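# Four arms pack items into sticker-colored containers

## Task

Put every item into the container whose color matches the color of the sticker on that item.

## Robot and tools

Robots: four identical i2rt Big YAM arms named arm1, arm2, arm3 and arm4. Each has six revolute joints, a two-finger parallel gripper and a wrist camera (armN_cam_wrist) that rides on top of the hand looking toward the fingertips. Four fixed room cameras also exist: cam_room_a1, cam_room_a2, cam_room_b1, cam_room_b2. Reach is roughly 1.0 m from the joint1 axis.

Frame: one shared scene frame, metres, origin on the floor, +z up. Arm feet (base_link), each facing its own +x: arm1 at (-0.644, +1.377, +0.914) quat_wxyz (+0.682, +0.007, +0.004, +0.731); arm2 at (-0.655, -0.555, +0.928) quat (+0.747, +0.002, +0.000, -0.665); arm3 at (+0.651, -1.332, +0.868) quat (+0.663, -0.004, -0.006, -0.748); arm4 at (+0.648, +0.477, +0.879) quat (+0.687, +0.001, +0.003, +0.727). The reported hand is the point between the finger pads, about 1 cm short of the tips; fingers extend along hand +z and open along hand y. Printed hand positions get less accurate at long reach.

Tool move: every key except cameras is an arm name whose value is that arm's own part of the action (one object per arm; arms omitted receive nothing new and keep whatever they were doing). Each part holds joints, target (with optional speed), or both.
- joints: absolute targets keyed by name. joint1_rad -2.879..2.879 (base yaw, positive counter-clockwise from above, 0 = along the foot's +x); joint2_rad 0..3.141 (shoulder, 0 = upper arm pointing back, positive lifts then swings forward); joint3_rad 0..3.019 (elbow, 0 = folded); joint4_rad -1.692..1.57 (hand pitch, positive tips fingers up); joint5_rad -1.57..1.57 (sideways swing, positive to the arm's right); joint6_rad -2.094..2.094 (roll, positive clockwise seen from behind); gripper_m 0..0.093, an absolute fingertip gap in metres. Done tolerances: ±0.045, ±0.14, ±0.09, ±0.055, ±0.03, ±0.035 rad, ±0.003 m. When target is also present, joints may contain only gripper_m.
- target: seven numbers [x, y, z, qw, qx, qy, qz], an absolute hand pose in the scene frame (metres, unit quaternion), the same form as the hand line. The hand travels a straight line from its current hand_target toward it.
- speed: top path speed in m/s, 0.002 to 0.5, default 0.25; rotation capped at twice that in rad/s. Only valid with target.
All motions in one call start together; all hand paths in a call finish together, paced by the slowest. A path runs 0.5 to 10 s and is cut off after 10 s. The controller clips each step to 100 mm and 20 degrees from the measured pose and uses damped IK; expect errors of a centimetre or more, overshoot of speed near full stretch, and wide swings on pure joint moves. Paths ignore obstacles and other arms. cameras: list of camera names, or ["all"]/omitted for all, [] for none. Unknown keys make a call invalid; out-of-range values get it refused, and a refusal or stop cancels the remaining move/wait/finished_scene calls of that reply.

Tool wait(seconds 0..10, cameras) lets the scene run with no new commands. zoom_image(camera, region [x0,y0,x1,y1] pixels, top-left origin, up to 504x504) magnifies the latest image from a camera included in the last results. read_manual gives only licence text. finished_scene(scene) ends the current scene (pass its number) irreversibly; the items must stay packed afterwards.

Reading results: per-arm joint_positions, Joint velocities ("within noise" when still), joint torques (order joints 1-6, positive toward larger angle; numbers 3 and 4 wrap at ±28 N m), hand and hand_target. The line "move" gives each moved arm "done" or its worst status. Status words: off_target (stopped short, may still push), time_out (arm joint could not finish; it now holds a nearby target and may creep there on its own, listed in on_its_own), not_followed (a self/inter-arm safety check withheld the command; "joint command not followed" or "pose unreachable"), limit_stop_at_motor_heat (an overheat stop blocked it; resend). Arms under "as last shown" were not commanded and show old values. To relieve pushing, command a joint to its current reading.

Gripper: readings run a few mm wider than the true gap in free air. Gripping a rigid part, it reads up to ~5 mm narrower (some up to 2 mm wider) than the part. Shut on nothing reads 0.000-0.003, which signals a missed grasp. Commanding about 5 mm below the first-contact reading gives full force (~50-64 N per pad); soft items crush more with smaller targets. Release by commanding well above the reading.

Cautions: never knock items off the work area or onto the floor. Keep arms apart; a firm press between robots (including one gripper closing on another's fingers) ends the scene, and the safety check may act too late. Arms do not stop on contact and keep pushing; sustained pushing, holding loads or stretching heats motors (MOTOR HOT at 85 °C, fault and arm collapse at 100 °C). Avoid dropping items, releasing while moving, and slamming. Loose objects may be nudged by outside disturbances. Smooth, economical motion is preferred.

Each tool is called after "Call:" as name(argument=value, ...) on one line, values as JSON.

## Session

Call:
move()

Call:
zoom_image(camera="cam_room_b1", region=[20, 260, 420, 480])

Call:
zoom_image(camera="cam_room_b2", region=[240, 200, 672, 440])

Scene clock: 0.00 s.
Joint torques (N m): no reading
Motor temperatures (°C): arm1=[20 23 27 23 21 21 21] | arm2=[23 24 26 22 22 20 23] | arm3=[24 23 23 23 24 23 23] | arm4=[22 21 23 22 24 21 24]
Heat: arm1: hottest joint3_rad 27 °C; arm2: hottest joint3_rad 26 °C; arm3: hottest joint1_rad 24 °C; arm4: hottest joint5_rad 24 °C.
Joint velocities: within noise
arm1.joint_positions: joint1_rad=+0.263 joint2_rad=+0.541 joint3_rad=+1.448 joint4_rad=-1.274 joint5_rad=+0.156 joint6_rad=+0.460 gripper_m=+0.09396
arm1.joint_status: not commanded
arm1.hand: x=-0.6722 y=+1.5689 z=+1.5123 quat_wxyz=(-0.269, +0.505, -0.648, -0.503) (m; scene frame)
arm1.hand_target: x=-0.6707 y=+1.5650 z=+1.5243 quat_wxyz=(-0.273, +0.499, -0.642, -0.514) (m; scene frame)
arm1.hand_status: not commanded
arm2.joint_positions: joint1_rad=+0.198 joint2_rad=+0.259 joint3_rad=+1.632 joint4_rad=-1.245 joint5_rad=-0.167 joint6_rad=+0.724 gripper_m=+0.09396
arm2.joint_status: not commanded
arm2.hand: x=-0.6328 y=-0.5393 z=+1.6268 quat_wxyz=(-0.736, -0.518, -0.413, +0.142) (m; scene frame)
arm2.hand_target: x=-0.6348 y=-0.5332 z=+1.6300 quat_wxyz=(-0.741, -0.512, -0.410, +0.144) (m; scene frame)
arm2.hand_status: not commanded
arm3.joint_positions: joint1_rad=-0.202 joint2_rad=+0.522 joint3_rad=+1.369 joint4_rad=-1.376 joint5_rad=-0.141 joint6_rad=+0.009 gripper_m=+0.09396
arm3.joint_status: not commanded
arm3.hand: x=+0.6122 y=-1.5130 z=+1.4112 quat_wxyz=(-0.346, -0.682, -0.528, +0.369) (m; scene frame)
arm3.hand_target: x=+0.6130 y=-1.5103 z=+1.4212 quat_wxyz=(-0.352, -0.676, -0.525, +0.378) (m; scene frame)
arm3.hand_status: not commanded
arm4.joint_positions: joint1_rad=+0.128 joint2_rad=+0.492 joint3_rad=+1.422 joint4_rad=-1.388 joint5_rad=-0.180 joint6_rad=-0.624 gripper_m=+0.09396
arm4.joint_status: not commanded
arm4.hand: x=+0.5903 y=+0.6373 z=+1.4468 quat_wxyz=(-0.401, +0.802, -0.272, -0.348) (m; scene frame)
arm4.hand_target: x=+0.5910 y=+0.6334 z=+1.4564 quat_wxyz=(-0.410, +0.797, -0.269, -0.353) (m; scene frame)
arm4.hand_status: not commanded
pictures: arm1_cam_wrist, arm2_cam_wrist, arm3_cam_wrist, arm4_cam_wrist, cam_room_a1, cam_room_a2, cam_room_b1, cam_room_b2
Images, in order (width x height): arm1_cam_wrist 672x504, arm2_cam_wrist 672x504, arm3_cam_wrist 672x504, arm4_cam_wrist 672x504, cam_room_a1 672x504, cam_room_a2 672x504, cam_room_b1 672x504, cam_room_b2 672x504.

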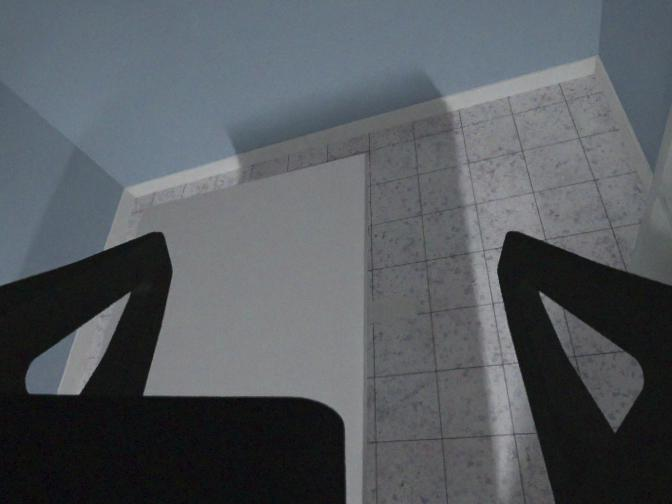

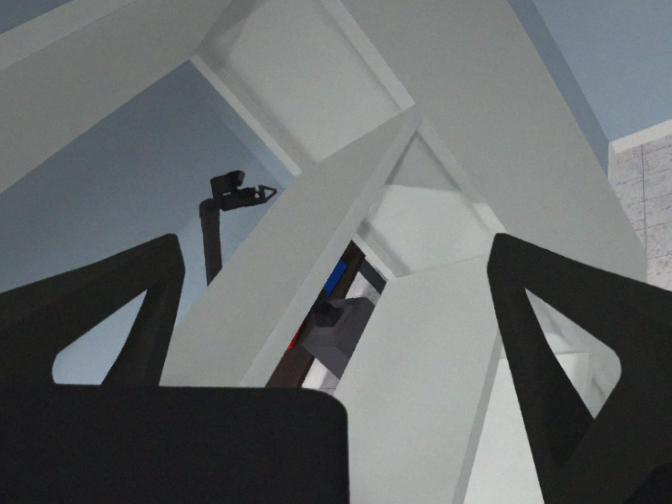

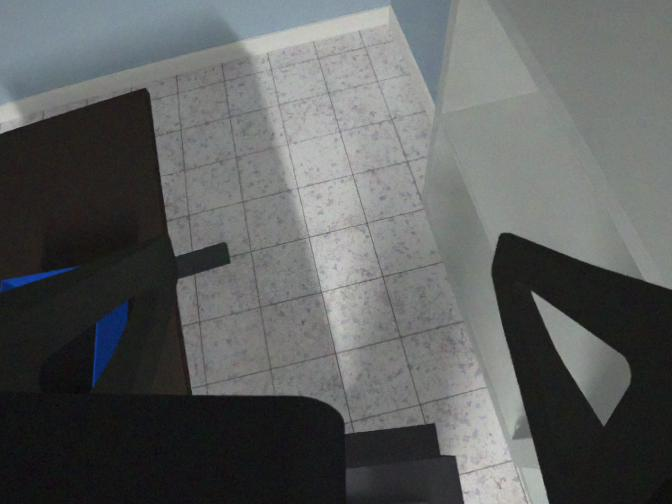

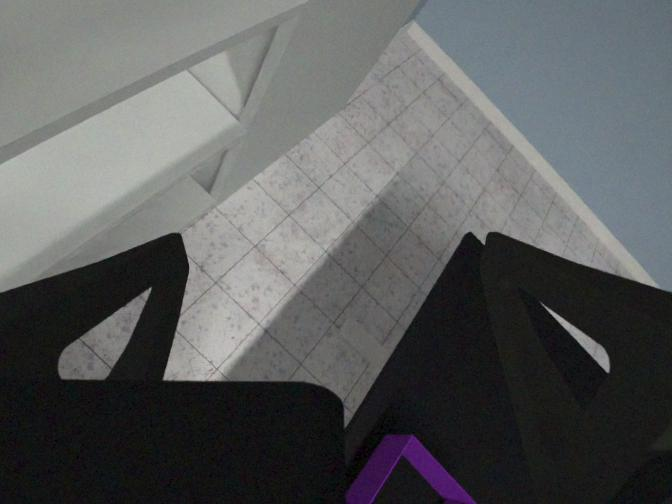

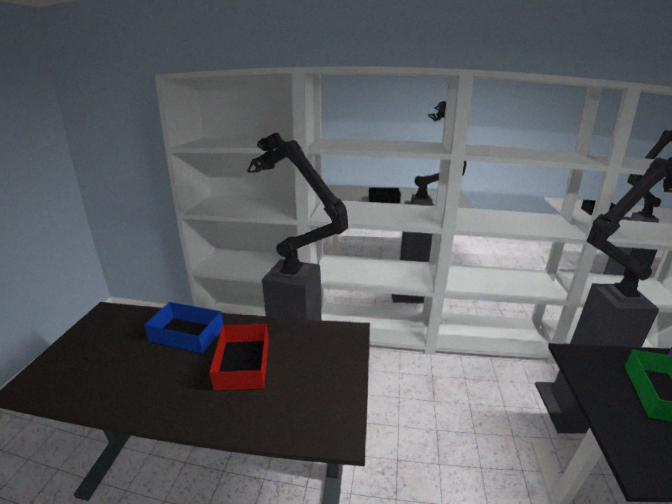

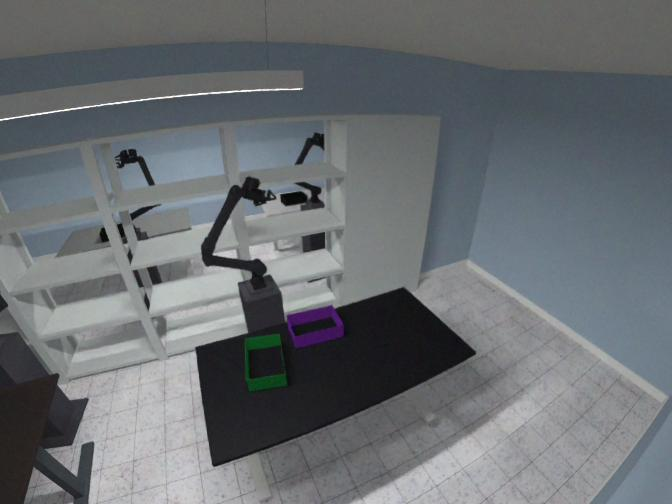

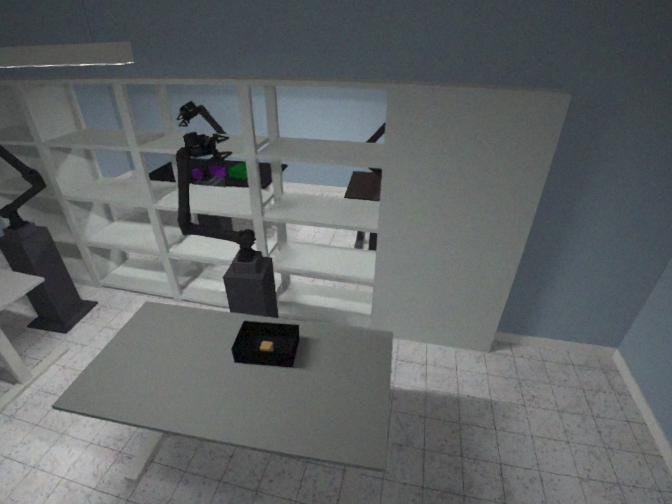

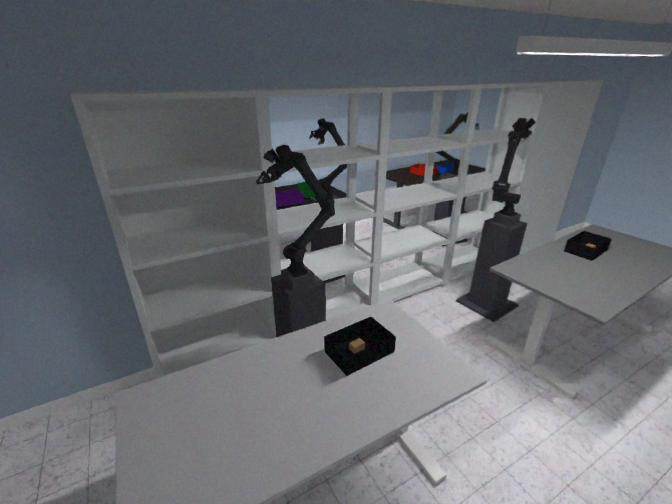

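Scaled by 1.260.

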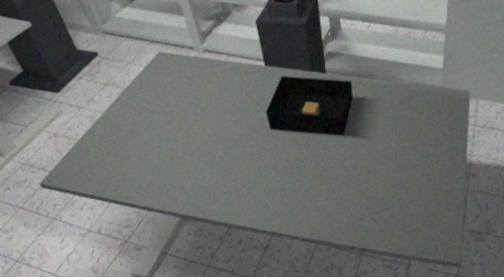

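Scaled by 1.167.

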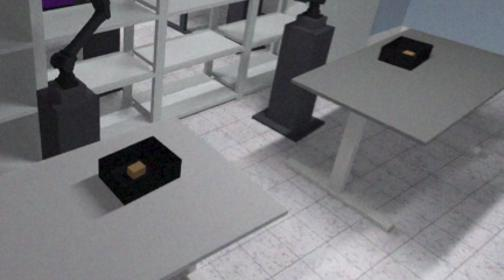

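Call:
move(arm1={"joints": {"joint1_rad": 1.513, "joint2_rad": 1.54, "joint3_rad": 1.18, "joint4_rad": -0.578, "joint5_rad": 0, "joint6_rad": 0}}, arm2={"joints": {"joint1_rad": -1.19, "joint2_rad": 1.65, "joint3_rad": 1.28, "joint4_rad": -0.564, "joint5_rad": 0, "joint6_rad": 0}}, arm3={"joints": {"joint1_rad": 1.342, "joint2_rad": 1.278, "joint3_rad": 1.196, "joint4_rad": -0.878, "joint5_rad": 0, "joint6_rad": 0}}, arm4={"joints": {"joint1_rad": -1.576, "joint2_rad": 1.278, "joint3_rad": 1.196, "joint4_rad": -0.878, "joint5_rad": 0, "joint6_rad": 0}}, cameras=["arm1_cam_wrist", "arm2_cam_wrist", "arm3_cam_wrist", "arm4_cam_wrist"])

Scene clock: 25.03 s.
Joint torques (N m): arm1=[-2.32 -11.28 11.78 2.02 0.06 -0.03] | arm2=[1.44 -16.5 10.66 2.67 -0.01 -0.08] | arm3=[1.2 -12.86 9.84 1.58 0.11 -0.11] | arm4=[1.2 -12.75 10.15 1.39 0.05 0.16]
Motor temperatures (°C): arm1=[20 23 28 23 21 21 21] | arm2=[23 24 26 22 22 20 23] | arm3=[24 23 26 23 24 23 23] | arm4=[22 22 25 22 24 21 24]
Heat: arm1: hottest joint3_rad 28 °C; arm2: hottest joint3_rad 26 °C; arm3: hottest joint3_rad 26 °C; arm4: hottest joint3_rad 25 °C.
move: arm1 done; arm2 done; arm3 done; arm4 done
Joint velocities: within noise
arm1.joint_positions: joint1_rad=+1.520 joint2_rad=+1.541 joint3_rad=+1.171 joint4_rad=-0.595 joint5_rad=-0.002 joint6_rad=+0.007 gripper_m=+0.09398
arm1.joint_status: all done
arm1.hand: x=-1.2157 y=+1.3665 z=+1.0939 quat_wxyz=(+0.003, +0.952, +0.006, -0.306)
arm1.hand_target: x=-1.2218 y=+1.3709 z=+1.1014 quat_wxyz=(+0.000, +0.948, +0.006, -0.319)
arm1.hand_status: not commanded
arm2.joint_positions: joint1_rad=-1.197 joint2_rad=+1.640 joint3_rad=+1.285 joint4_rad=-0.582 joint5_rad=+0.000 joint6_rad=+0.014 gripper_m=+0.09398
arm2.joint_status: all done
arm2.hand: x=-1.2020 y=-0.8477 z=+1.0991 quat_wxyz=(-0.077, -0.924, -0.225, +0.301)
arm2.hand_target: x=-1.2019 y=-0.8524 z=+1.0928 quat_wxyz=(-0.076, -0.921, -0.234, +0.302)
arm2.hand_status: not commanded
arm3.joint_positions: joint1_rad=+1.340 joint2_rad=+1.292 joint3_rad=+1.194 joint4_rad=-0.888 joint5_rad=-0.002 joint6_rad=+0.006 gripper_m=+0.09398
arm3.joint_status: all done
arm3.hand: x=+1.1189 y=-1.4996 z=+1.1411 quat_wxyz=(-0.286, -0.168, -0.942, +0.055)
arm3.hand_target: x=+1.1195 y=-1.4992 z=+1.1501 quat_wxyz=(-0.298, -0.164, -0.939, +0.059)
arm3.hand_status: not commanded
arm4.joint_positions: joint1_rad=-1.582 joint2_rad=+1.292 joint3_rad=+1.183 joint4_rad=-0.890 joint5_rad=+0.001 joint6_rad=-0.012 gripper_m=+0.09398
arm4.joint_status: all done
arm4.hand: x=+1.1444 y=+0.5001 z=+1.1418 quat_wxyz=(-0.280, +0.028, -0.960, -0.003)
arm4.hand_target: x=+1.1478 y=+0.5033 z=+1.1566 quat_wxyz=(-0.298, +0.025, -0.954, -0.006)
arm4.hand_status: not commanded
Images, in order (width x height): arm1_cam_wrist 672x504, arm2_cam_wrist 672x504, arm3_cam_wrist 672x504, arm4_cam_wrist 672x504.

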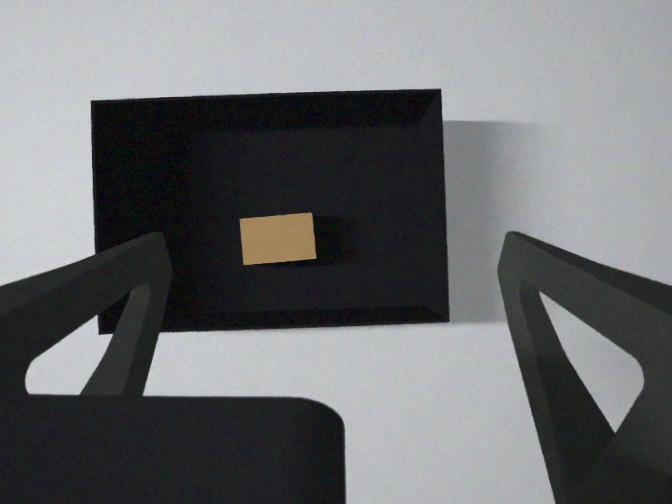

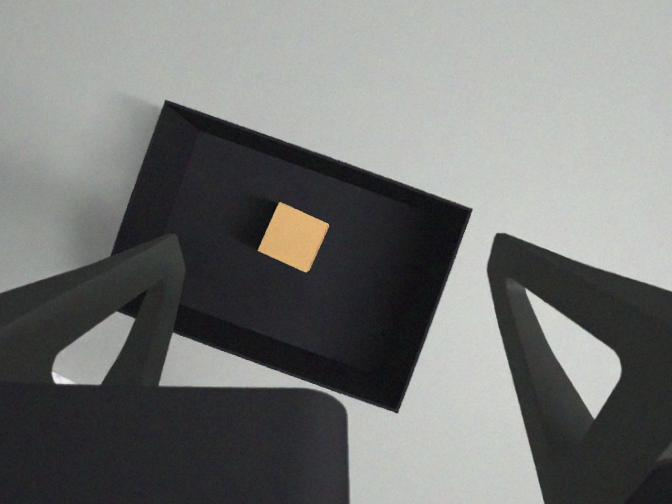

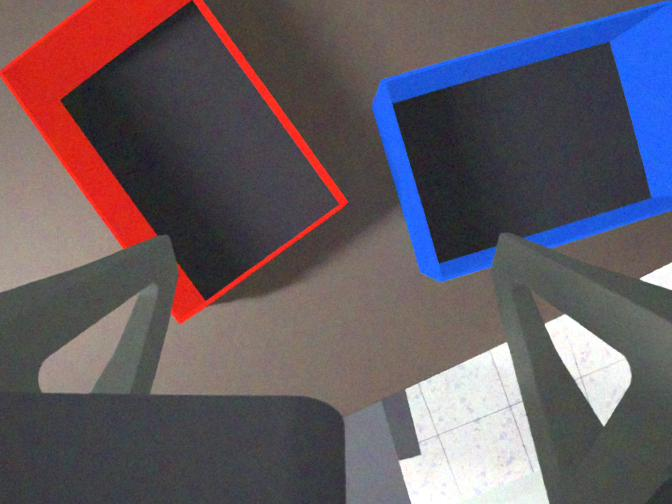

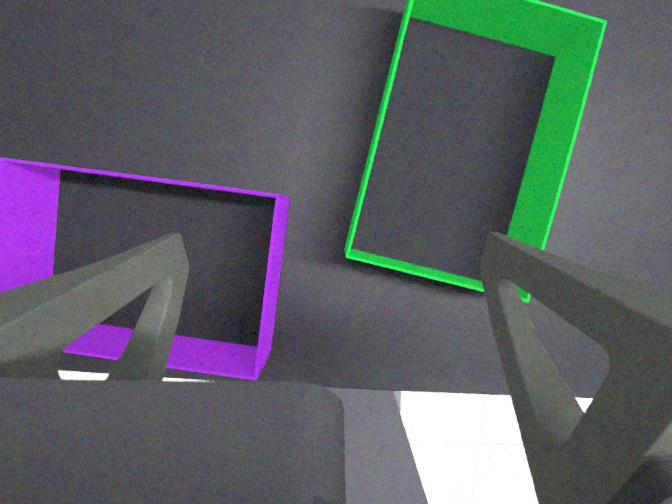

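Call:
move(cameras=["cam_room_b1", "cam_room_b2", "arm1_cam_wrist", "arm2_cam_wrist"])

Call:
zoom_image(camera="cam_room_b1", region=[230, 310, 310, 370])

Call:
zoom_image(camera="cam_room_b2", region=[320, 315, 400, 375])

Call:
zoom_image(camera="cam_room_b2", region=[560, 225, 620, 270])

Call:
zoom_image(camera="arm1_cam_wrist", region=[210, 180, 350, 290])

Call:
zoom_image(camera="arm2_cam_wrist", region=[220, 180, 360, 290])

Scene clock: 30.80 s.
Joint torques (N m): arm1=[-2.32 -10.75 11.75 1.87 0.1 -0.02] | arm2=[1.32 -16.62 10.65 2.66 -0.01 -0.08] | arm3=[1.14 -12.92 9.87 1.59 0.1 -0.11] | arm4=[0.85 -13.04 10.07 1.35 0.02 0.17]
Motor temperatures (°C): arm1=[20 24 29 23 21 21 21] | arm2=[23 25 28 22 22 20 23] | arm3=[24 23 26 23 24 23 23] | arm4=[22 22 27 22 24 21 24]
Heat: arm1: hottest joint3_rad 29 °C; arm2: hottest joint3_rad 28 °C; arm3: hottest joint3_rad 26 °C; arm4: hottest joint3_rad 27 °C.
Joint velocities: within noise
arm1.joint_positions: joint1_rad=+1.520 joint2_rad=+1.541 joint3_rad=+1.171 joint4_rad=-0.595 joint5_rad=-0.002 joint6_rad=+0.007 gripper_m=+0.09398
arm1.joint_status: all done
arm1.hand: x=-1.2157 y=+1.3665 z=+1.0939 quat_wxyz=(+0.003, +0.952, +0.006, -0.306) (m; scene frame)
arm1.hand_target: x=-1.2218 y=+1.3709 z=+1.1014 quat_wxyz=(+0.000, +0.948, +0.006, -0.319) (m; scene frame)
arm1.hand_status: not commanded
arm2.joint_positions: joint1_rad=-1.197 joint2_rad=+1.640 joint3_rad=+1.285 joint4_rad=-0.582 joint5_rad=+0.000 joint6_rad=+0.014 gripper_m=+0.09398
arm2.joint_status: all done
arm2.hand: x=-1.2020 y=-0.8477 z=+1.0991 quat_wxyz=(-0.077, -0.924, -0.225, +0.301) (m; scene frame)
arm2.hand_target: x=-1.2019 y=-0.8524 z=+1.0928 quat_wxyz=(-0.076, -0.921, -0.234, +0.302) (m; scene frame)
arm2.hand_status: not commanded
arm3.joint_positions: joint1_rad=+1.340 joint2_rad=+1.292 joint3_rad=+1.194 joint4_rad=-0.888 joint5_rad=-0.002 joint6_rad=+0.006 gripper_m=+0.09398
arm3.joint_status: all done
arm3.hand: x=+1.1189 y=-1.4996 z=+1.1411 quat_wxyz=(-0.286, -0.168, -0.942, +0.055) (m; scene frame)
arm3.hand_target: x=+1.1195 y=-1.4992 z=+1.1501 quat_wxyz=(-0.298, -0.164, -0.939, +0.059) (m; scene frame)
arm3.hand_status: not commanded
arm4.joint_positions: joint1_rad=-1.582 joint2_rad=+1.292 joint3_rad=+1.183 joint4_rad=-0.890 joint5_rad=+0.001 joint6_rad=-0.012 gripper_m=+0.09398
arm4.joint_status: all done
arm4.hand: x=+1.1444 y=+0.5001 z=+1.1418 quat_wxyz=(-0.280, +0.028, -0.960, -0.003) (m; scene frame)
arm4.hand_target: x=+1.1478 y=+0.5033 z=+1.1566 quat_wxyz=(-0.298, +0.025, -0.954, -0.006) (m; scene frame)
arm4.hand_status: not commanded
pictures: arm1_cam_wrist, arm2_cam_wrist, cam_room_b1, cam_room_b2
Images, in order (width x height): arm1_cam_wrist 672x504, arm2_cam_wrist 672x504, cam_room_b1 672x504, cam_room_b2 672x504.

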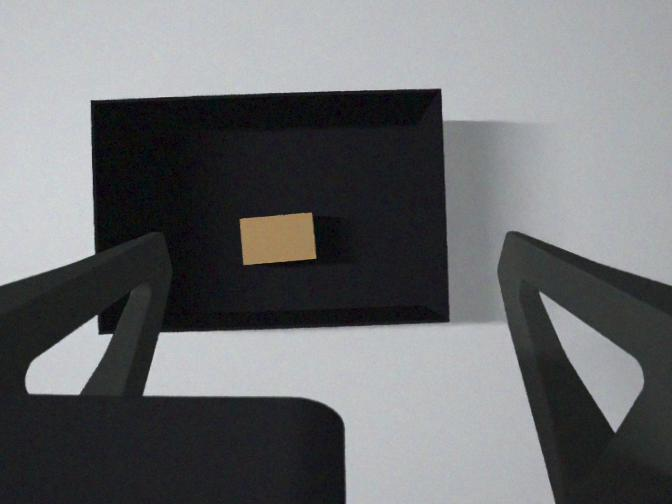

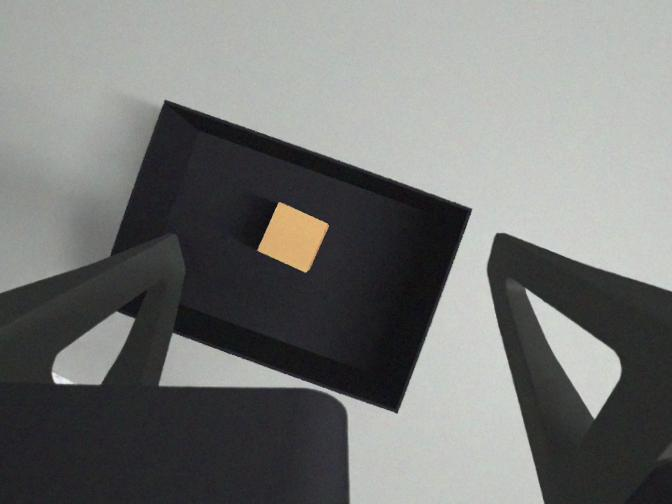

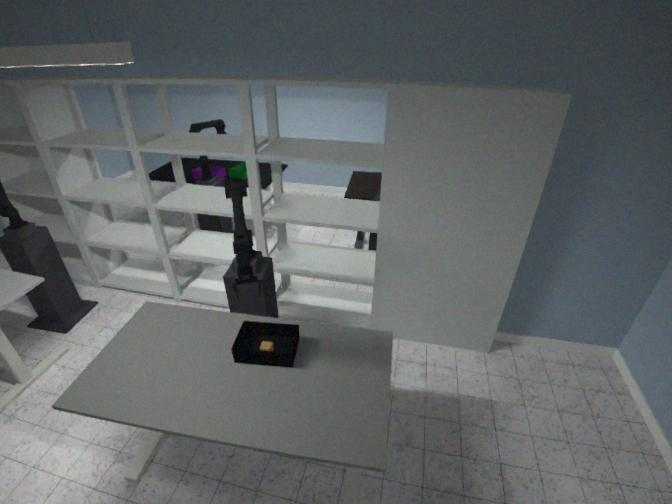

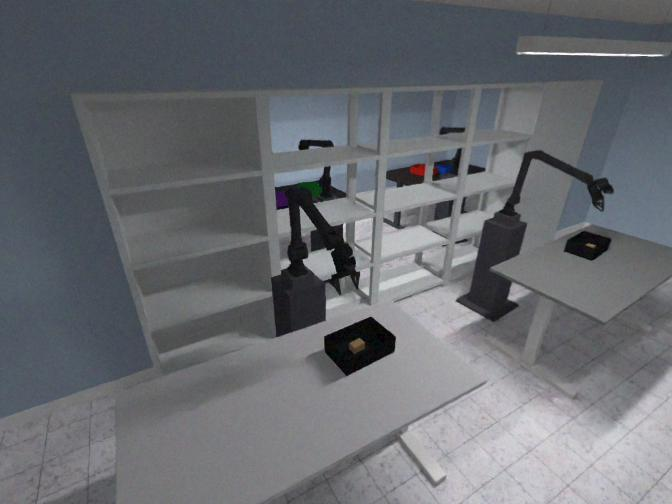

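Scaled by 6.300.

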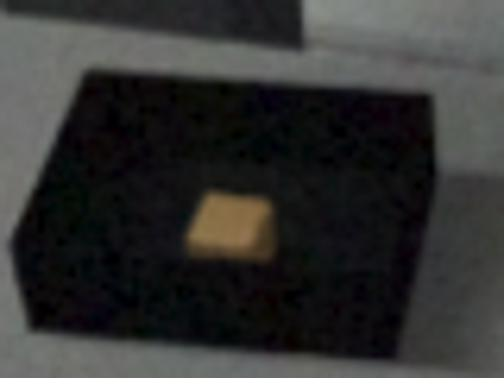

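Scaled by 6.300.

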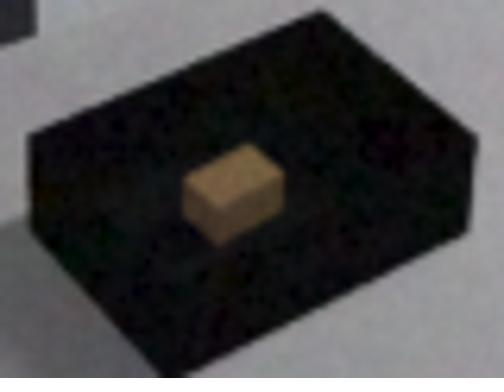

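Scaled by 8.400.

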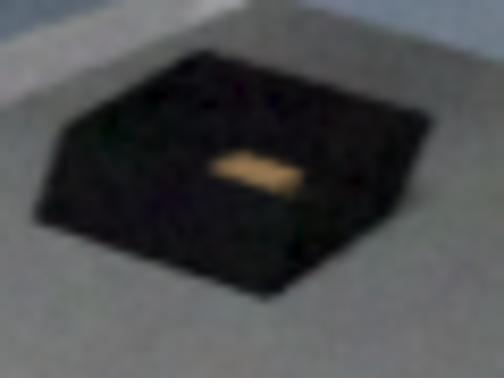

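Scaled by 3.600.

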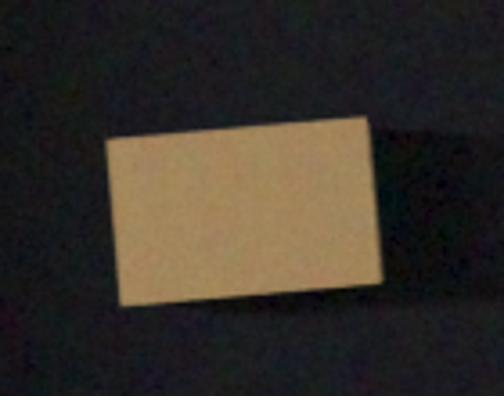

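Scaled by 3.600.

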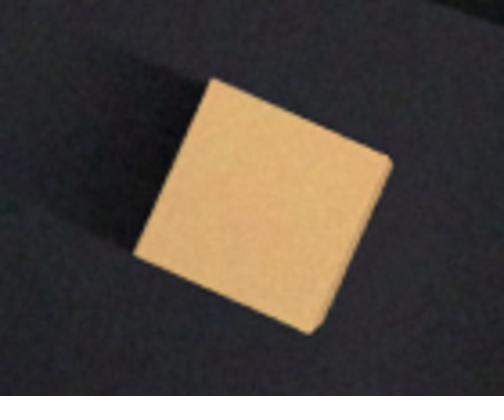

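Call:
move(arm1={"target": [-1.251, 1.308, 0.86, -0.0103, -0.9801, -0.0531, 0.1905], "speed": 0.35}, arm2={"target": [-1.222, -0.892, 0.85, -0.0097, -0.9532, -0.0308, 0.3006], "speed": 0.35}, cameras=["arm1_cam_wrist", "arm2_cam_wrist"])

Scene clock: 91.63 s.
Joint torques (N m): arm1=[-1.61 -16.79 11.43 1.46 -0.06 0.04] | arm2=[1.08 -21.07 10.99 2.28 0.43 0.21] | arm3=[1.32 -12.92 9.84 1.58 0.1 -0.11] | arm4=[0.73 -13.1 10.04 1.28 0.09 0.16]
Motor temperatures (°C): arm1=[20 25 34 23 21 21 21] | arm2=[23 26 32 22 22 20 23] | arm3=[24 24 28 23 24 23 23] | arm4=[22 22 33 22 24 21 24]
Heat: arm1: hottest joint3_rad 34 °C; arm2: hottest joint3_rad 32 °C; arm3: hottest joint3_rad 28 °C; arm4: hottest joint3_rad 33 °C.
move: arm1 off_target; arm2 off_target
Joint velocities: within noise
arm1.joint_positions: joint1_rad=+1.612 joint2_rad=+2.048 joint3_rad=+1.200 joint4_rad=-0.423 joint5_rad=-0.001 joint6_rad=+0.007 gripper_m=+0.09398
arm1.joint_status: not commanded
arm1.hand: x=-1.2230 y=+1.3140 z=+0.8372 quat_wxyz=(+0.007, +0.986, +0.051, -0.157)
arm1.hand_target: x=-1.2497 y=+1.3080 z=+0.8610 quat_wxyz=(+0.010, +0.980, +0.053, -0.191)
arm1.hand_status: off_target (0.037 m and 4.0 deg from the pose sent, 0.244 m and 14.7 deg at the start)
arm2.joint_positions: joint1_rad=-1.076 joint2_rad=+2.131 joint3_rad=+1.245 joint4_rad=-0.198 joint5_rad=+0.299 joint6_rad=+0.451 gripper_m=+0.09398
arm2.joint_status: not commanded
arm2.hand: x=-1.2032 y=-0.8772 z=+0.8350 quat_wxyz=(+0.005, -0.960, -0.041, +0.278)
arm2.hand_target: x=-1.2209 y=-0.8915 z=+0.8507 quat_wxyz=(-0.010, -0.953, -0.031, +0.300)
arm2.hand_status: off_target (0.028 m and 3.4 deg from the pose sent, 0.254 m and 23.8 deg at the start)
arm3, arm4: as last shown
Images, in order (width x height): arm1_cam_wrist 672x504, arm2_cam_wrist 672x504.

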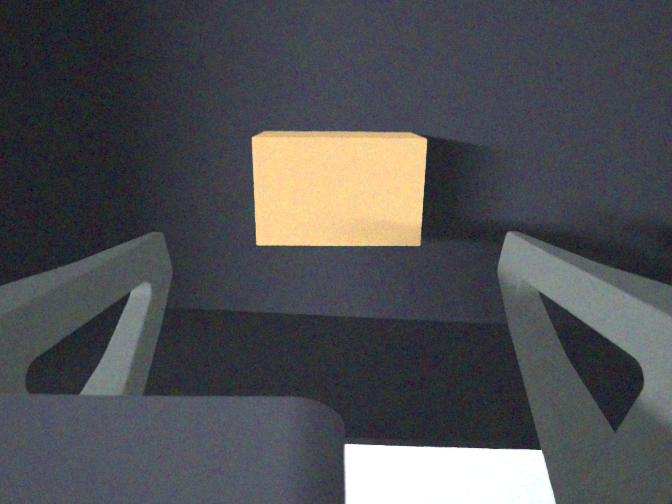

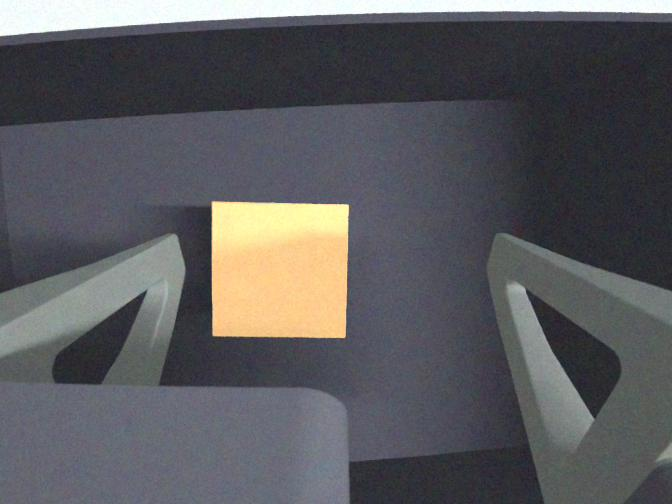

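Call:
move(arm1={"target": [-1.248, 1.308, 0.764, -0.0103, -0.9801, -0.0531, 0.1905], "speed": 0.15}, arm2={"target": [-1.207, -0.910, 0.769, -0.0066, -0.9535, -0.0208, 0.3006], "speed": 0.15}, cameras=["arm1_cam_wrist", "arm2_cam_wrist"])

Scene clock: 105.87 s.
Joint torques (N m): arm1=[-1.38 -15.62 9.76 1.55 -0.03 0.04] | arm2=[1.14 -19.9 9.85 2.37 0.47 0.21] | arm3=[1.2 -12.81 9.88 1.61 0.11 -0.11] | arm4=[0.91 -13.45 10.07 1.25 0.08 0.15]
Motor temperatures (°C): arm1=[20 25 33 23 21 21 21] | arm2=[23 27 32 22 22 20 23] | arm3=[24 24 29 23 24 23 23] | arm4=[22 22 34 22 24 21 24]
Heat: arm1: hottest joint3_rad 33 °C; arm2: hottest joint3_rad 32 °C; arm3: hottest joint3_rad 29 °C; arm4: hottest joint3_rad 34 °C.
move: arm1 off_target; arm2 off_target
Joint velocities: within noise
arm1.joint_positions: joint1_rad=+1.612 joint2_rad=+2.223 joint3_rad=+1.201 joint4_rad=-0.230 joint5_rad=-0.001 joint6_rad=+0.007 gripper_m=+0.09398
arm1.joint_status: not commanded
arm1.hand: x=-1.2249 y=+1.3142 z=+0.7537 quat_wxyz=(+0.008, +0.985, +0.051, -0.166)
arm1.hand_target: x=-1.2471 y=+1.3080 z=+0.7648 quat_wxyz=(+0.010, +0.980, +0.053, -0.190)
arm1.hand_status: off_target (0.026 m and 2.9 deg from the pose sent, 0.078 m and 4.0 deg at the start)
arm2.joint_positions: joint1_rad=-1.034 joint2_rad=+2.278 joint3_rad=+1.276 joint4_rad=-0.077 joint5_rad=+0.332 joint6_rad=+0.511 gripper_m=+0.09398
arm2.joint_status: not commanded
arm2.hand: x=-1.1946 y=-0.8974 z=+0.7700 quat_wxyz=(+0.003, -0.957, -0.029, +0.288)
arm2.hand_target: x=-1.2064 y=-0.9096 z=+0.7696 quat_wxyz=(-0.007, -0.954, -0.021, +0.301)
arm2.hand_status: off_target (0.018 m and 2.1 deg from the pose sent, 0.074 m and 3.8 deg at the start)
arm3, arm4: as last shown
Images, in order (width x height): arm1_cam_wrist 672x504, arm2_cam_wrist 672x504.

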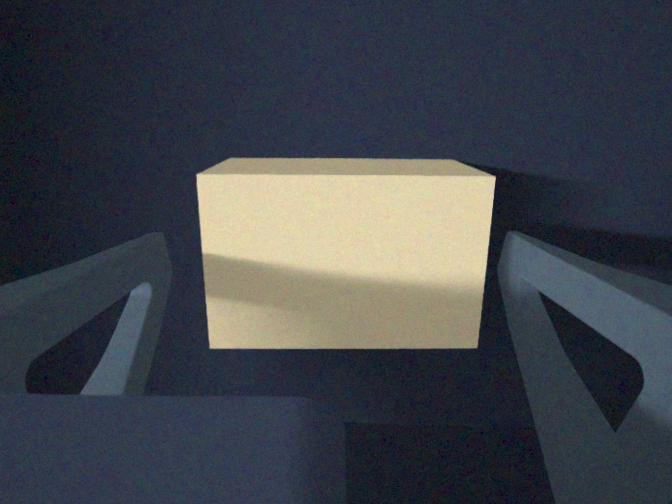

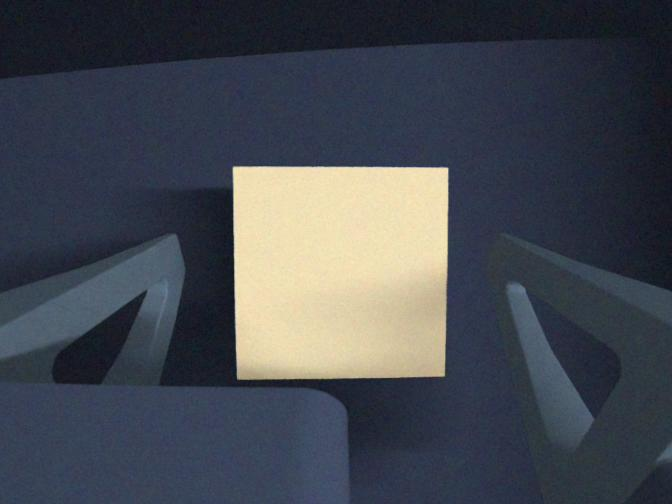

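Call:
move(arm1={"joints": {"gripper_m": 0.06}}, arm2={"joints": {"gripper_m": 0.044}}, cameras=[])

Call:
move(arm1={"target": [-1.19, 1.32, 1.05, -0.0103, -0.9801, -0.0531, 0.1905], "speed": 0.35}, arm2={"target": [-1.13, -0.86, 1.06, -0.0066, -0.9535, -0.0208, 0.3006], "speed": 0.35}, cameras=["arm1_cam_wrist", "arm2_cam_wrist", "cam_room_b1", "cam_room_b2"])

Scene clock: 111.10 s.
Joint torques (N m): arm1=[-1.14 -15.74 9.43 1.47 -0.03 0.08] | arm2=[1.08 -19.84 9.87 2.32 0.4 0.19] | arm3=[1.32 -12.92 9.87 1.59 0.11 -0.11] | arm4=[1.08 -13.39 10.03 1.32 0.08 0.2]
Motor temperatures (°C): arm1=[20 25 33 23 21 21 21] | arm2=[23 27 31 22 22 20 23] | arm3=[24 24 29 23 24 23 23] | arm4=[22 22 34 22 24 21 24]
Heat: arm1: hottest joint3_rad 33 °C; arm2: hottest joint3_rad 31 °C; arm3: hottest joint3_rad 29 °C; arm4: hottest joint3_rad 34 °C.
move: arm1 off_target; arm2 off_target
Joint velocities: within noise
arm1.joint_positions: joint1_rad=+1.612 joint2_rad=+2.223 joint3_rad=+1.201 joint4_rad=-0.230 joint5_rad=+0.000 joint6_rad=+0.007 gripper_m=+0.06858
arm1.joint_status: gripper_m off_target (ended at +0.06861, target +0.06000)
arm1.hand: x=-1.2249 y=+1.3142 z=+0.7537 quat_wxyz=(+0.008, +0.985, +0.051, -0.166)
arm1.hand_target: x=-1.2471 y=+1.3080 z=+0.7648 quat_wxyz=(+0.010, +0.980, +0.053, -0.190)
arm1.hand_status: not commanded
arm2.joint_positions: joint1_rad=-1.034 joint2_rad=+2.278 joint3_rad=+1.276 joint4_rad=-0.076 joint5_rad=+0.333 joint6_rad=+0.513 gripper_m=+0.05300
arm2.joint_status: gripper_m off_target (ended at +0.05302, target +0.04400)
arm2.hand: x=-1.1948 y=-0.8973 z=+0.7701 quat_wxyz=(+0.003, -0.957, -0.027, +0.288)
arm2.hand_target: x=-1.2064 y=-0.9096 z=+0.7696 quat_wxyz=(-0.007, -0.954, -0.021, +0.301)
arm2.hand_status: not commanded
arm3, arm4: as last shown

Scene clock: 112.70 s.
Joint torques (N m): arm1=[-1.44 -11.4 14.75 0.66 -0.05 -0.07] | arm2=[1.44 -15.09 10.52 1.26 0.47 0.22] | arm3=[1.26 -12.86 9.85 1.58 0.1 -0.11] | arm4=[0.97 -13.1 10.1 1.26 0.1 0.15]
Motor temperatures (°C): arm1=[20 25 33 23 21 21 21] | arm2=[23 27 31 22 22 20 23] | arm3=[24 24 29 23 24 23 23] | arm4=[22 22 34 22 24 21 24]
Heat: arm1: hottest joint3_rad 33 °C; arm2: hottest joint3_rad 31 °C; arm3: hottest joint3_rad 29 °C; arm4: hottest joint3_rad 34 °C.
move: arm1 off_target; arm2 done
Joint velocities: within noise
arm1.joint_positions: joint1_rad=+1.612 joint2_rad=+1.627 joint3_rad=+1.171 joint4_rad=-0.795 joint5_rad=-0.004 joint6_rad=+0.004 gripper_m=+0.06859
arm1.joint_status: not commanded
arm1.hand: x=-1.1698 y=+1.3185 z=+1.0253 quat_wxyz=(+0.009, +0.985, +0.053, -0.167)
arm1.hand_target: x=-1.1886 y=+1.3201 z=+1.0503 quat_wxyz=(+0.010, +0.980, +0.053, -0.191)
arm1.hand_status: off_target (0.032 m and 2.8 deg from the pose sent, 0.298 m and 2.8 deg at the start)
arm2.joint_positions: joint1_rad=-1.023 joint2_rad=+1.591 joint3_rad=+1.145 joint4_rad=-0.585 joint5_rad=+0.340 joint6_rad=+0.524 gripper_m=+0.05300
arm2.joint_status: not commanded
arm2.hand: x=-1.1345 y=-0.8575 z=+1.0669 quat_wxyz=(-0.010, -0.951, -0.022, +0.308)
arm2.hand_target: x=-1.1299 y=-0.8598 z=+1.0601 quat_wxyz=(-0.006, -0.953, -0.021, +0.301)
arm2.hand_status: done (0.009 m and 1.0 deg from the pose sent, 0.299 m and 2.0 deg at the start)
arm3, arm4: as last shown
Images, in order (width x height): arm1_cam_wrist 672x504, arm2_cam_wrist 672x504, cam_room_b1 672x504, cam_room_b2 672x504.

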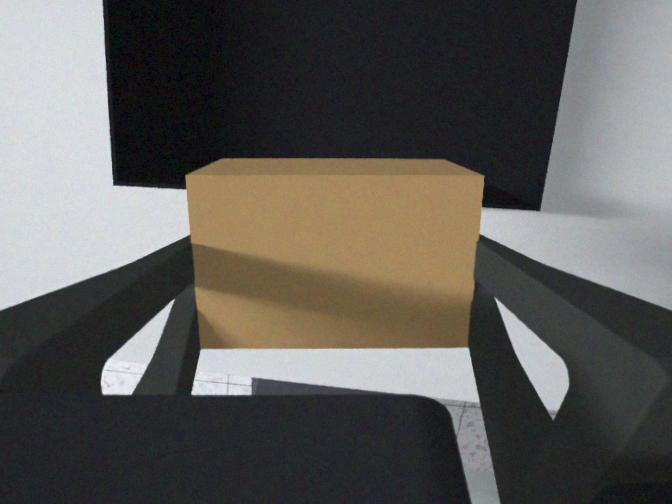

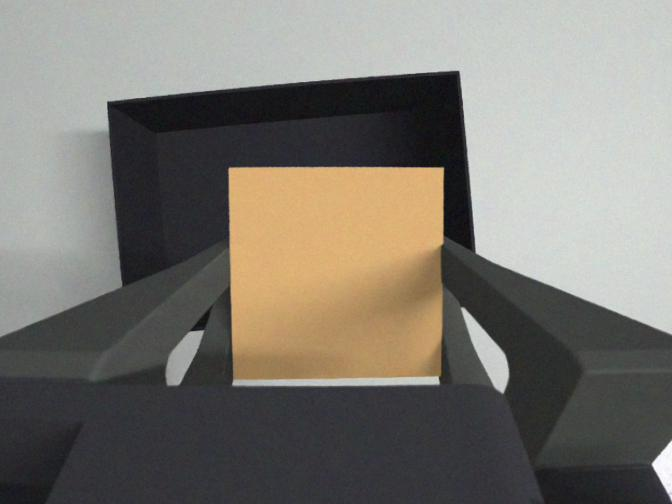

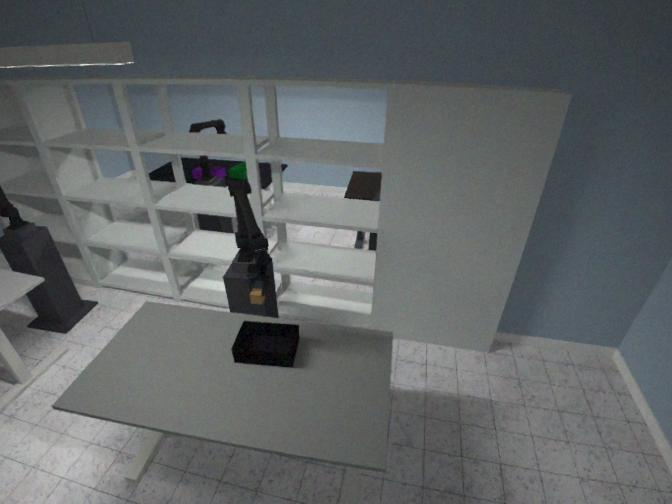

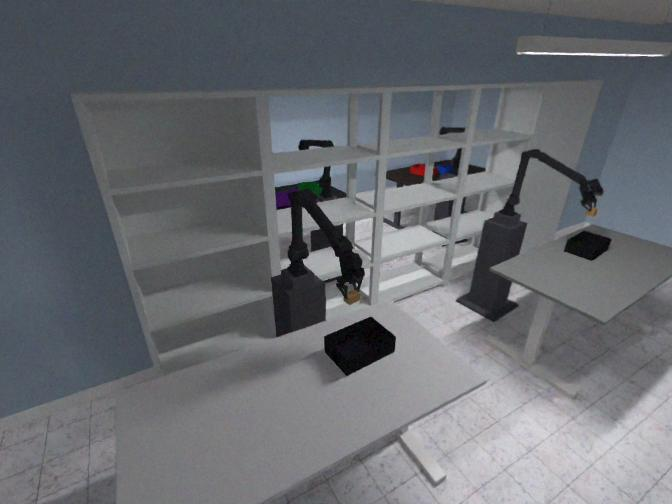

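Call:
move(arm1={"joints": {"joint4_rad": 1.15}}, arm2={"joints": {"joint4_rad": 1.15, "joint5_rad": 0, "joint6_rad": 0}}, cameras=["cam_room_b1", "cam_room_b2"])

Call:
zoom_image(camera="cam_room_b1", region=[210, 220, 310, 320])

Call:
zoom_image(camera="cam_room_b2", region=[310, 190, 410, 290])

Scene clock: 120.43 s.
Joint torques (N m): arm1=[-2.2 -11.93 15.34 1.83 -0.08 -0.07] | arm2=[1.38 -15.38 10.55 2.78 -0.18 -0.07] | arm3=[1.2 -12.86 9.89 1.62 0.11 -0.11] | arm4=[1.08 -12.63 10.02 1.22 0.1 0.13]
Motor temperatures (°C): arm1=[20 25 35 23 21 21 21] | arm2=[23 26 32 22 22 20 23] | arm3=[24 24 29 23 24 23 23] | arm4=[22 23 34 22 24 21 24]
Heat: arm1: hottest joint3_rad 35 °C; arm2: hottest joint3_rad 32 °C; arm3: hottest joint3_rad 29 °C; arm4: hottest joint3_rad 34 °C.
move: arm1 done; arm2 done
Joint velocities: within noise
arm1.joint_positions: joint1_rad=+1.612 joint2_rad=+1.627 joint3_rad=+1.171 joint4_rad=+1.131 joint5_rad=-0.004 joint6_rad=+0.004 gripper_m=+0.06859
arm1.joint_status: all done
arm1.hand: x=-1.2780 y=+1.3049 z=+1.4141 quat_wxyz=(+0.051, +0.425, +0.026, -0.903)
arm1.hand_target: x=-1.2731 y=+1.3098 z=+1.4488 quat_wxyz=(+0.046, +0.390, +0.025, -0.919)
arm1.hand_status: not commanded
arm2.joint_positions: joint1_rad=-1.021 joint2_rad=+1.591 joint3_rad=+1.145 joint4_rad=+1.128 joint5_rad=+0.003 joint6_rad=+0.014 gripper_m=+0.05298
arm2.joint_status: all done
arm2.hand: x=-1.1541 y=-0.9477 z=+1.4240 quat_wxyz=(-0.300, -0.409, -0.137, +0.851)
arm2.hand_target: x=-1.1511 y=-0.9516 z=+1.4218 quat_wxyz=(-0.299, -0.402, -0.142, +0.854)
arm2.hand_status: not commanded
arm3, arm4: as last shown
Images, in order (width x height): cam_room_b1 672x504, cam_room_b2 672x504.

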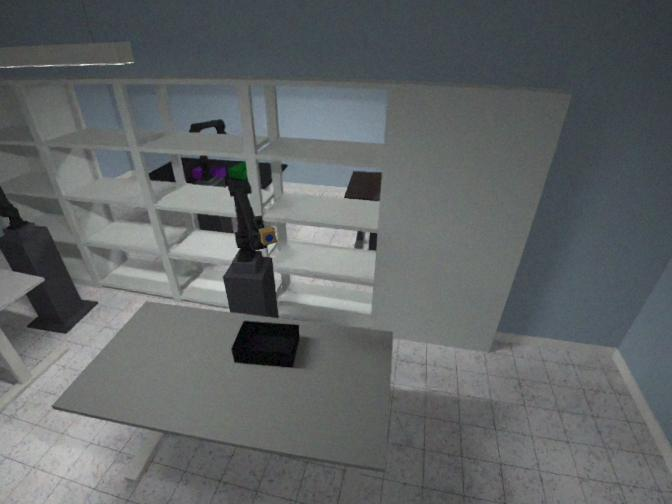

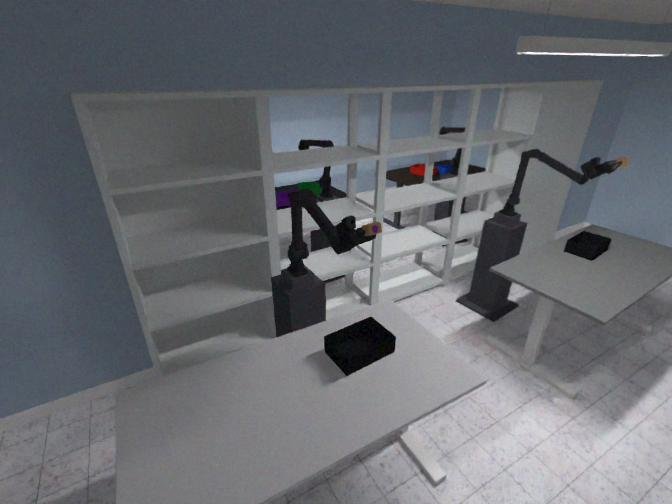

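Scaled by 5.040.

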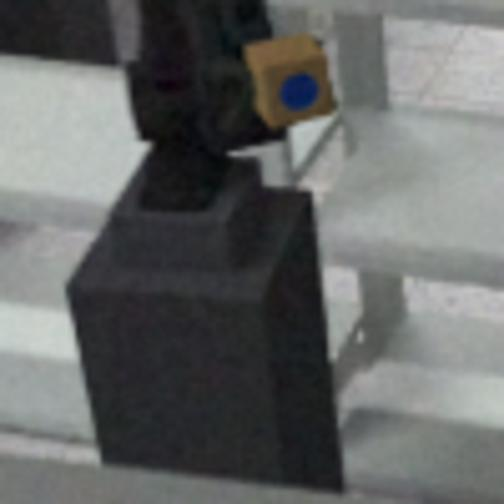

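Scaled by 5.040.

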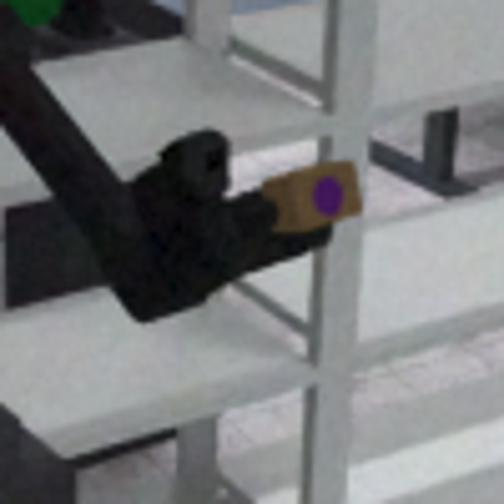

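Call:
move(arm1={"joints": {"joint1_rad": -2.25, "joint2_rad": 0.824, "joint3_rad": 1.026, "joint4_rad": -1.424, "joint5_rad": 0, "joint6_rad": 0}}, arm2={"joints": {"joint1_rad": 0.913, "joint2_rad": 0.824, "joint3_rad": 1.026, "joint4_rad": -1.162, "joint5_rad": 0, "joint6_rad": 0}}, arm3={"joints": {"joint1_rad": -1.99, "joint2_rad": 0.824, "joint3_rad": 1.026, "joint4_rad": -1.162, "joint5_rad": 0, "joint6_rad": 0}}, arm4={"joints": {"joint1_rad": 0.909, "joint2_rad": 0.824, "joint3_rad": 1.026, "joint4_rad": -1.162, "joint5_rad": 0, "joint6_rad": 0}}, cameras=["arm1_cam_wrist", "arm2_cam_wrist"])

Scene clock: 132.03 s.
Joint torques (N m): arm1=[-2.49 -2.02 12.55 0.55 -0.07 -0.03] | arm2=[1.03 -4.72 12.21 1.44 0.1 -0.08] | arm3=[0.67 -4.72 10 0.8 -0.05 -0.11] | arm4=[0.91 -3.96 10.04 0.53 0.14 0.14]
Motor temperatures (°C): arm1=[20 25 36 23 21 21 22] | arm2=[23 26 32 22 22 20 24] | arm3=[24 24 29 23 24 23 23] | arm4=[22 23 34 22 24 21 24]
Heat: arm1: hottest joint3_rad 36 °C; arm2: hottest joint3_rad 32 °C; arm3: hottest joint3_rad 29 °C; arm4: hottest joint3_rad 34 °C.
move: arm1 done; arm2 done; arm3 done; arm4 done
Joint velocities: within noise
arm1.joint_positions: joint1_rad=-2.245 joint2_rad=+0.838 joint3_rad=+1.010 joint4_rad=-1.416 joint5_rad=+0.002 joint6_rad=+0.004 gripper_m=+0.06868
arm1.joint_status: all done
arm1.hand: x=-0.4141 y=+1.2198 z=+1.2001 quat_wxyz=(-0.147, -0.296, -0.942, +0.050)
arm1.hand_target: x=-0.4159 y=+1.2198 z=+1.2104 quat_wxyz=(-0.158, -0.296, -0.941, +0.053)
arm1.hand_status: not commanded
arm2.joint_positions: joint1_rad=+0.910 joint2_rad=+0.826 joint3_rad=+1.018 joint4_rad=-1.150 joint5_rad=-0.002 joint6_rad=+0.013 gripper_m=+0.05294
arm2.joint_status: all done
arm2.hand: x=-0.3721 y=-0.7278 z=+1.2551 quat_wxyz=(-0.292, -0.262, -0.917, +0.076)
arm2.hand_target: x=-0.3733 y=-0.7266 z=+1.2578 quat_wxyz=(-0.290, -0.255, -0.919, +0.079)
arm2.hand_status: not commanded
arm3.joint_positions: joint1_rad=-1.981 joint2_rad=+0.831 joint3_rad=+1.022 joint4_rad=-1.154 joint5_rad=+0.002 joint6_rad=+0.005 gripper_m=+0.09402
arm3.joint_status: all done
arm3.hand: x=+0.3646 y=-1.1582 z=+1.1914 quat_wxyz=(+0.072, -0.921, +0.255, +0.286)
arm3.hand_target: x=+0.3681 y=-1.1572 z=+1.1948 quat_wxyz=(+0.074, -0.920, +0.256, +0.288)
arm3.hand_status: not commanded
arm4.joint_positions: joint1_rad=+0.908 joint2_rad=+0.824 joint3_rad=+1.012 joint4_rad=-1.150 joint5_rad=-0.001 joint6_rad=-0.011 gripper_m=+0.09402
arm4.joint_status: all done
arm4.hand: x=+0.3782 y=+0.6669 z=+1.2042 quat_wxyz=(-0.088, +0.911, -0.281, -0.288)
arm4.hand_target: x=+0.3786 y=+0.6664 z=+1.2095 quat_wxyz=(-0.087, +0.910, -0.285, -0.289)
arm4.hand_status: not commanded
Images, in order (width x height): arm1_cam_wrist 672x504, arm2_cam_wrist 672x504.

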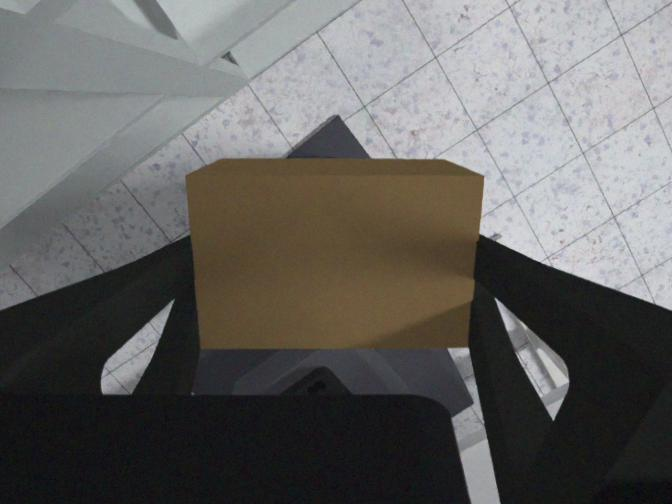

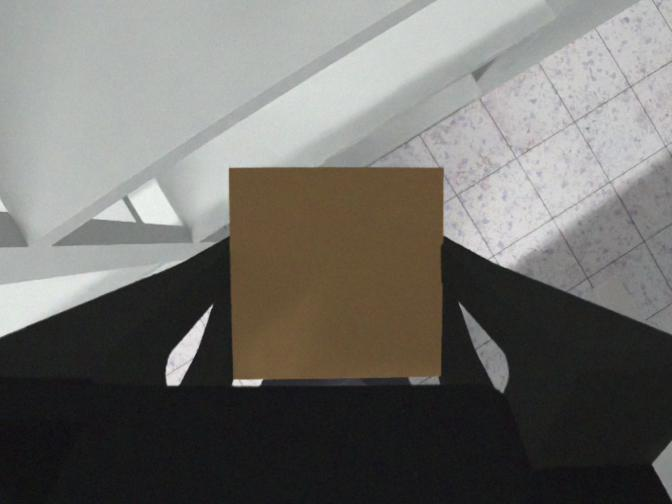

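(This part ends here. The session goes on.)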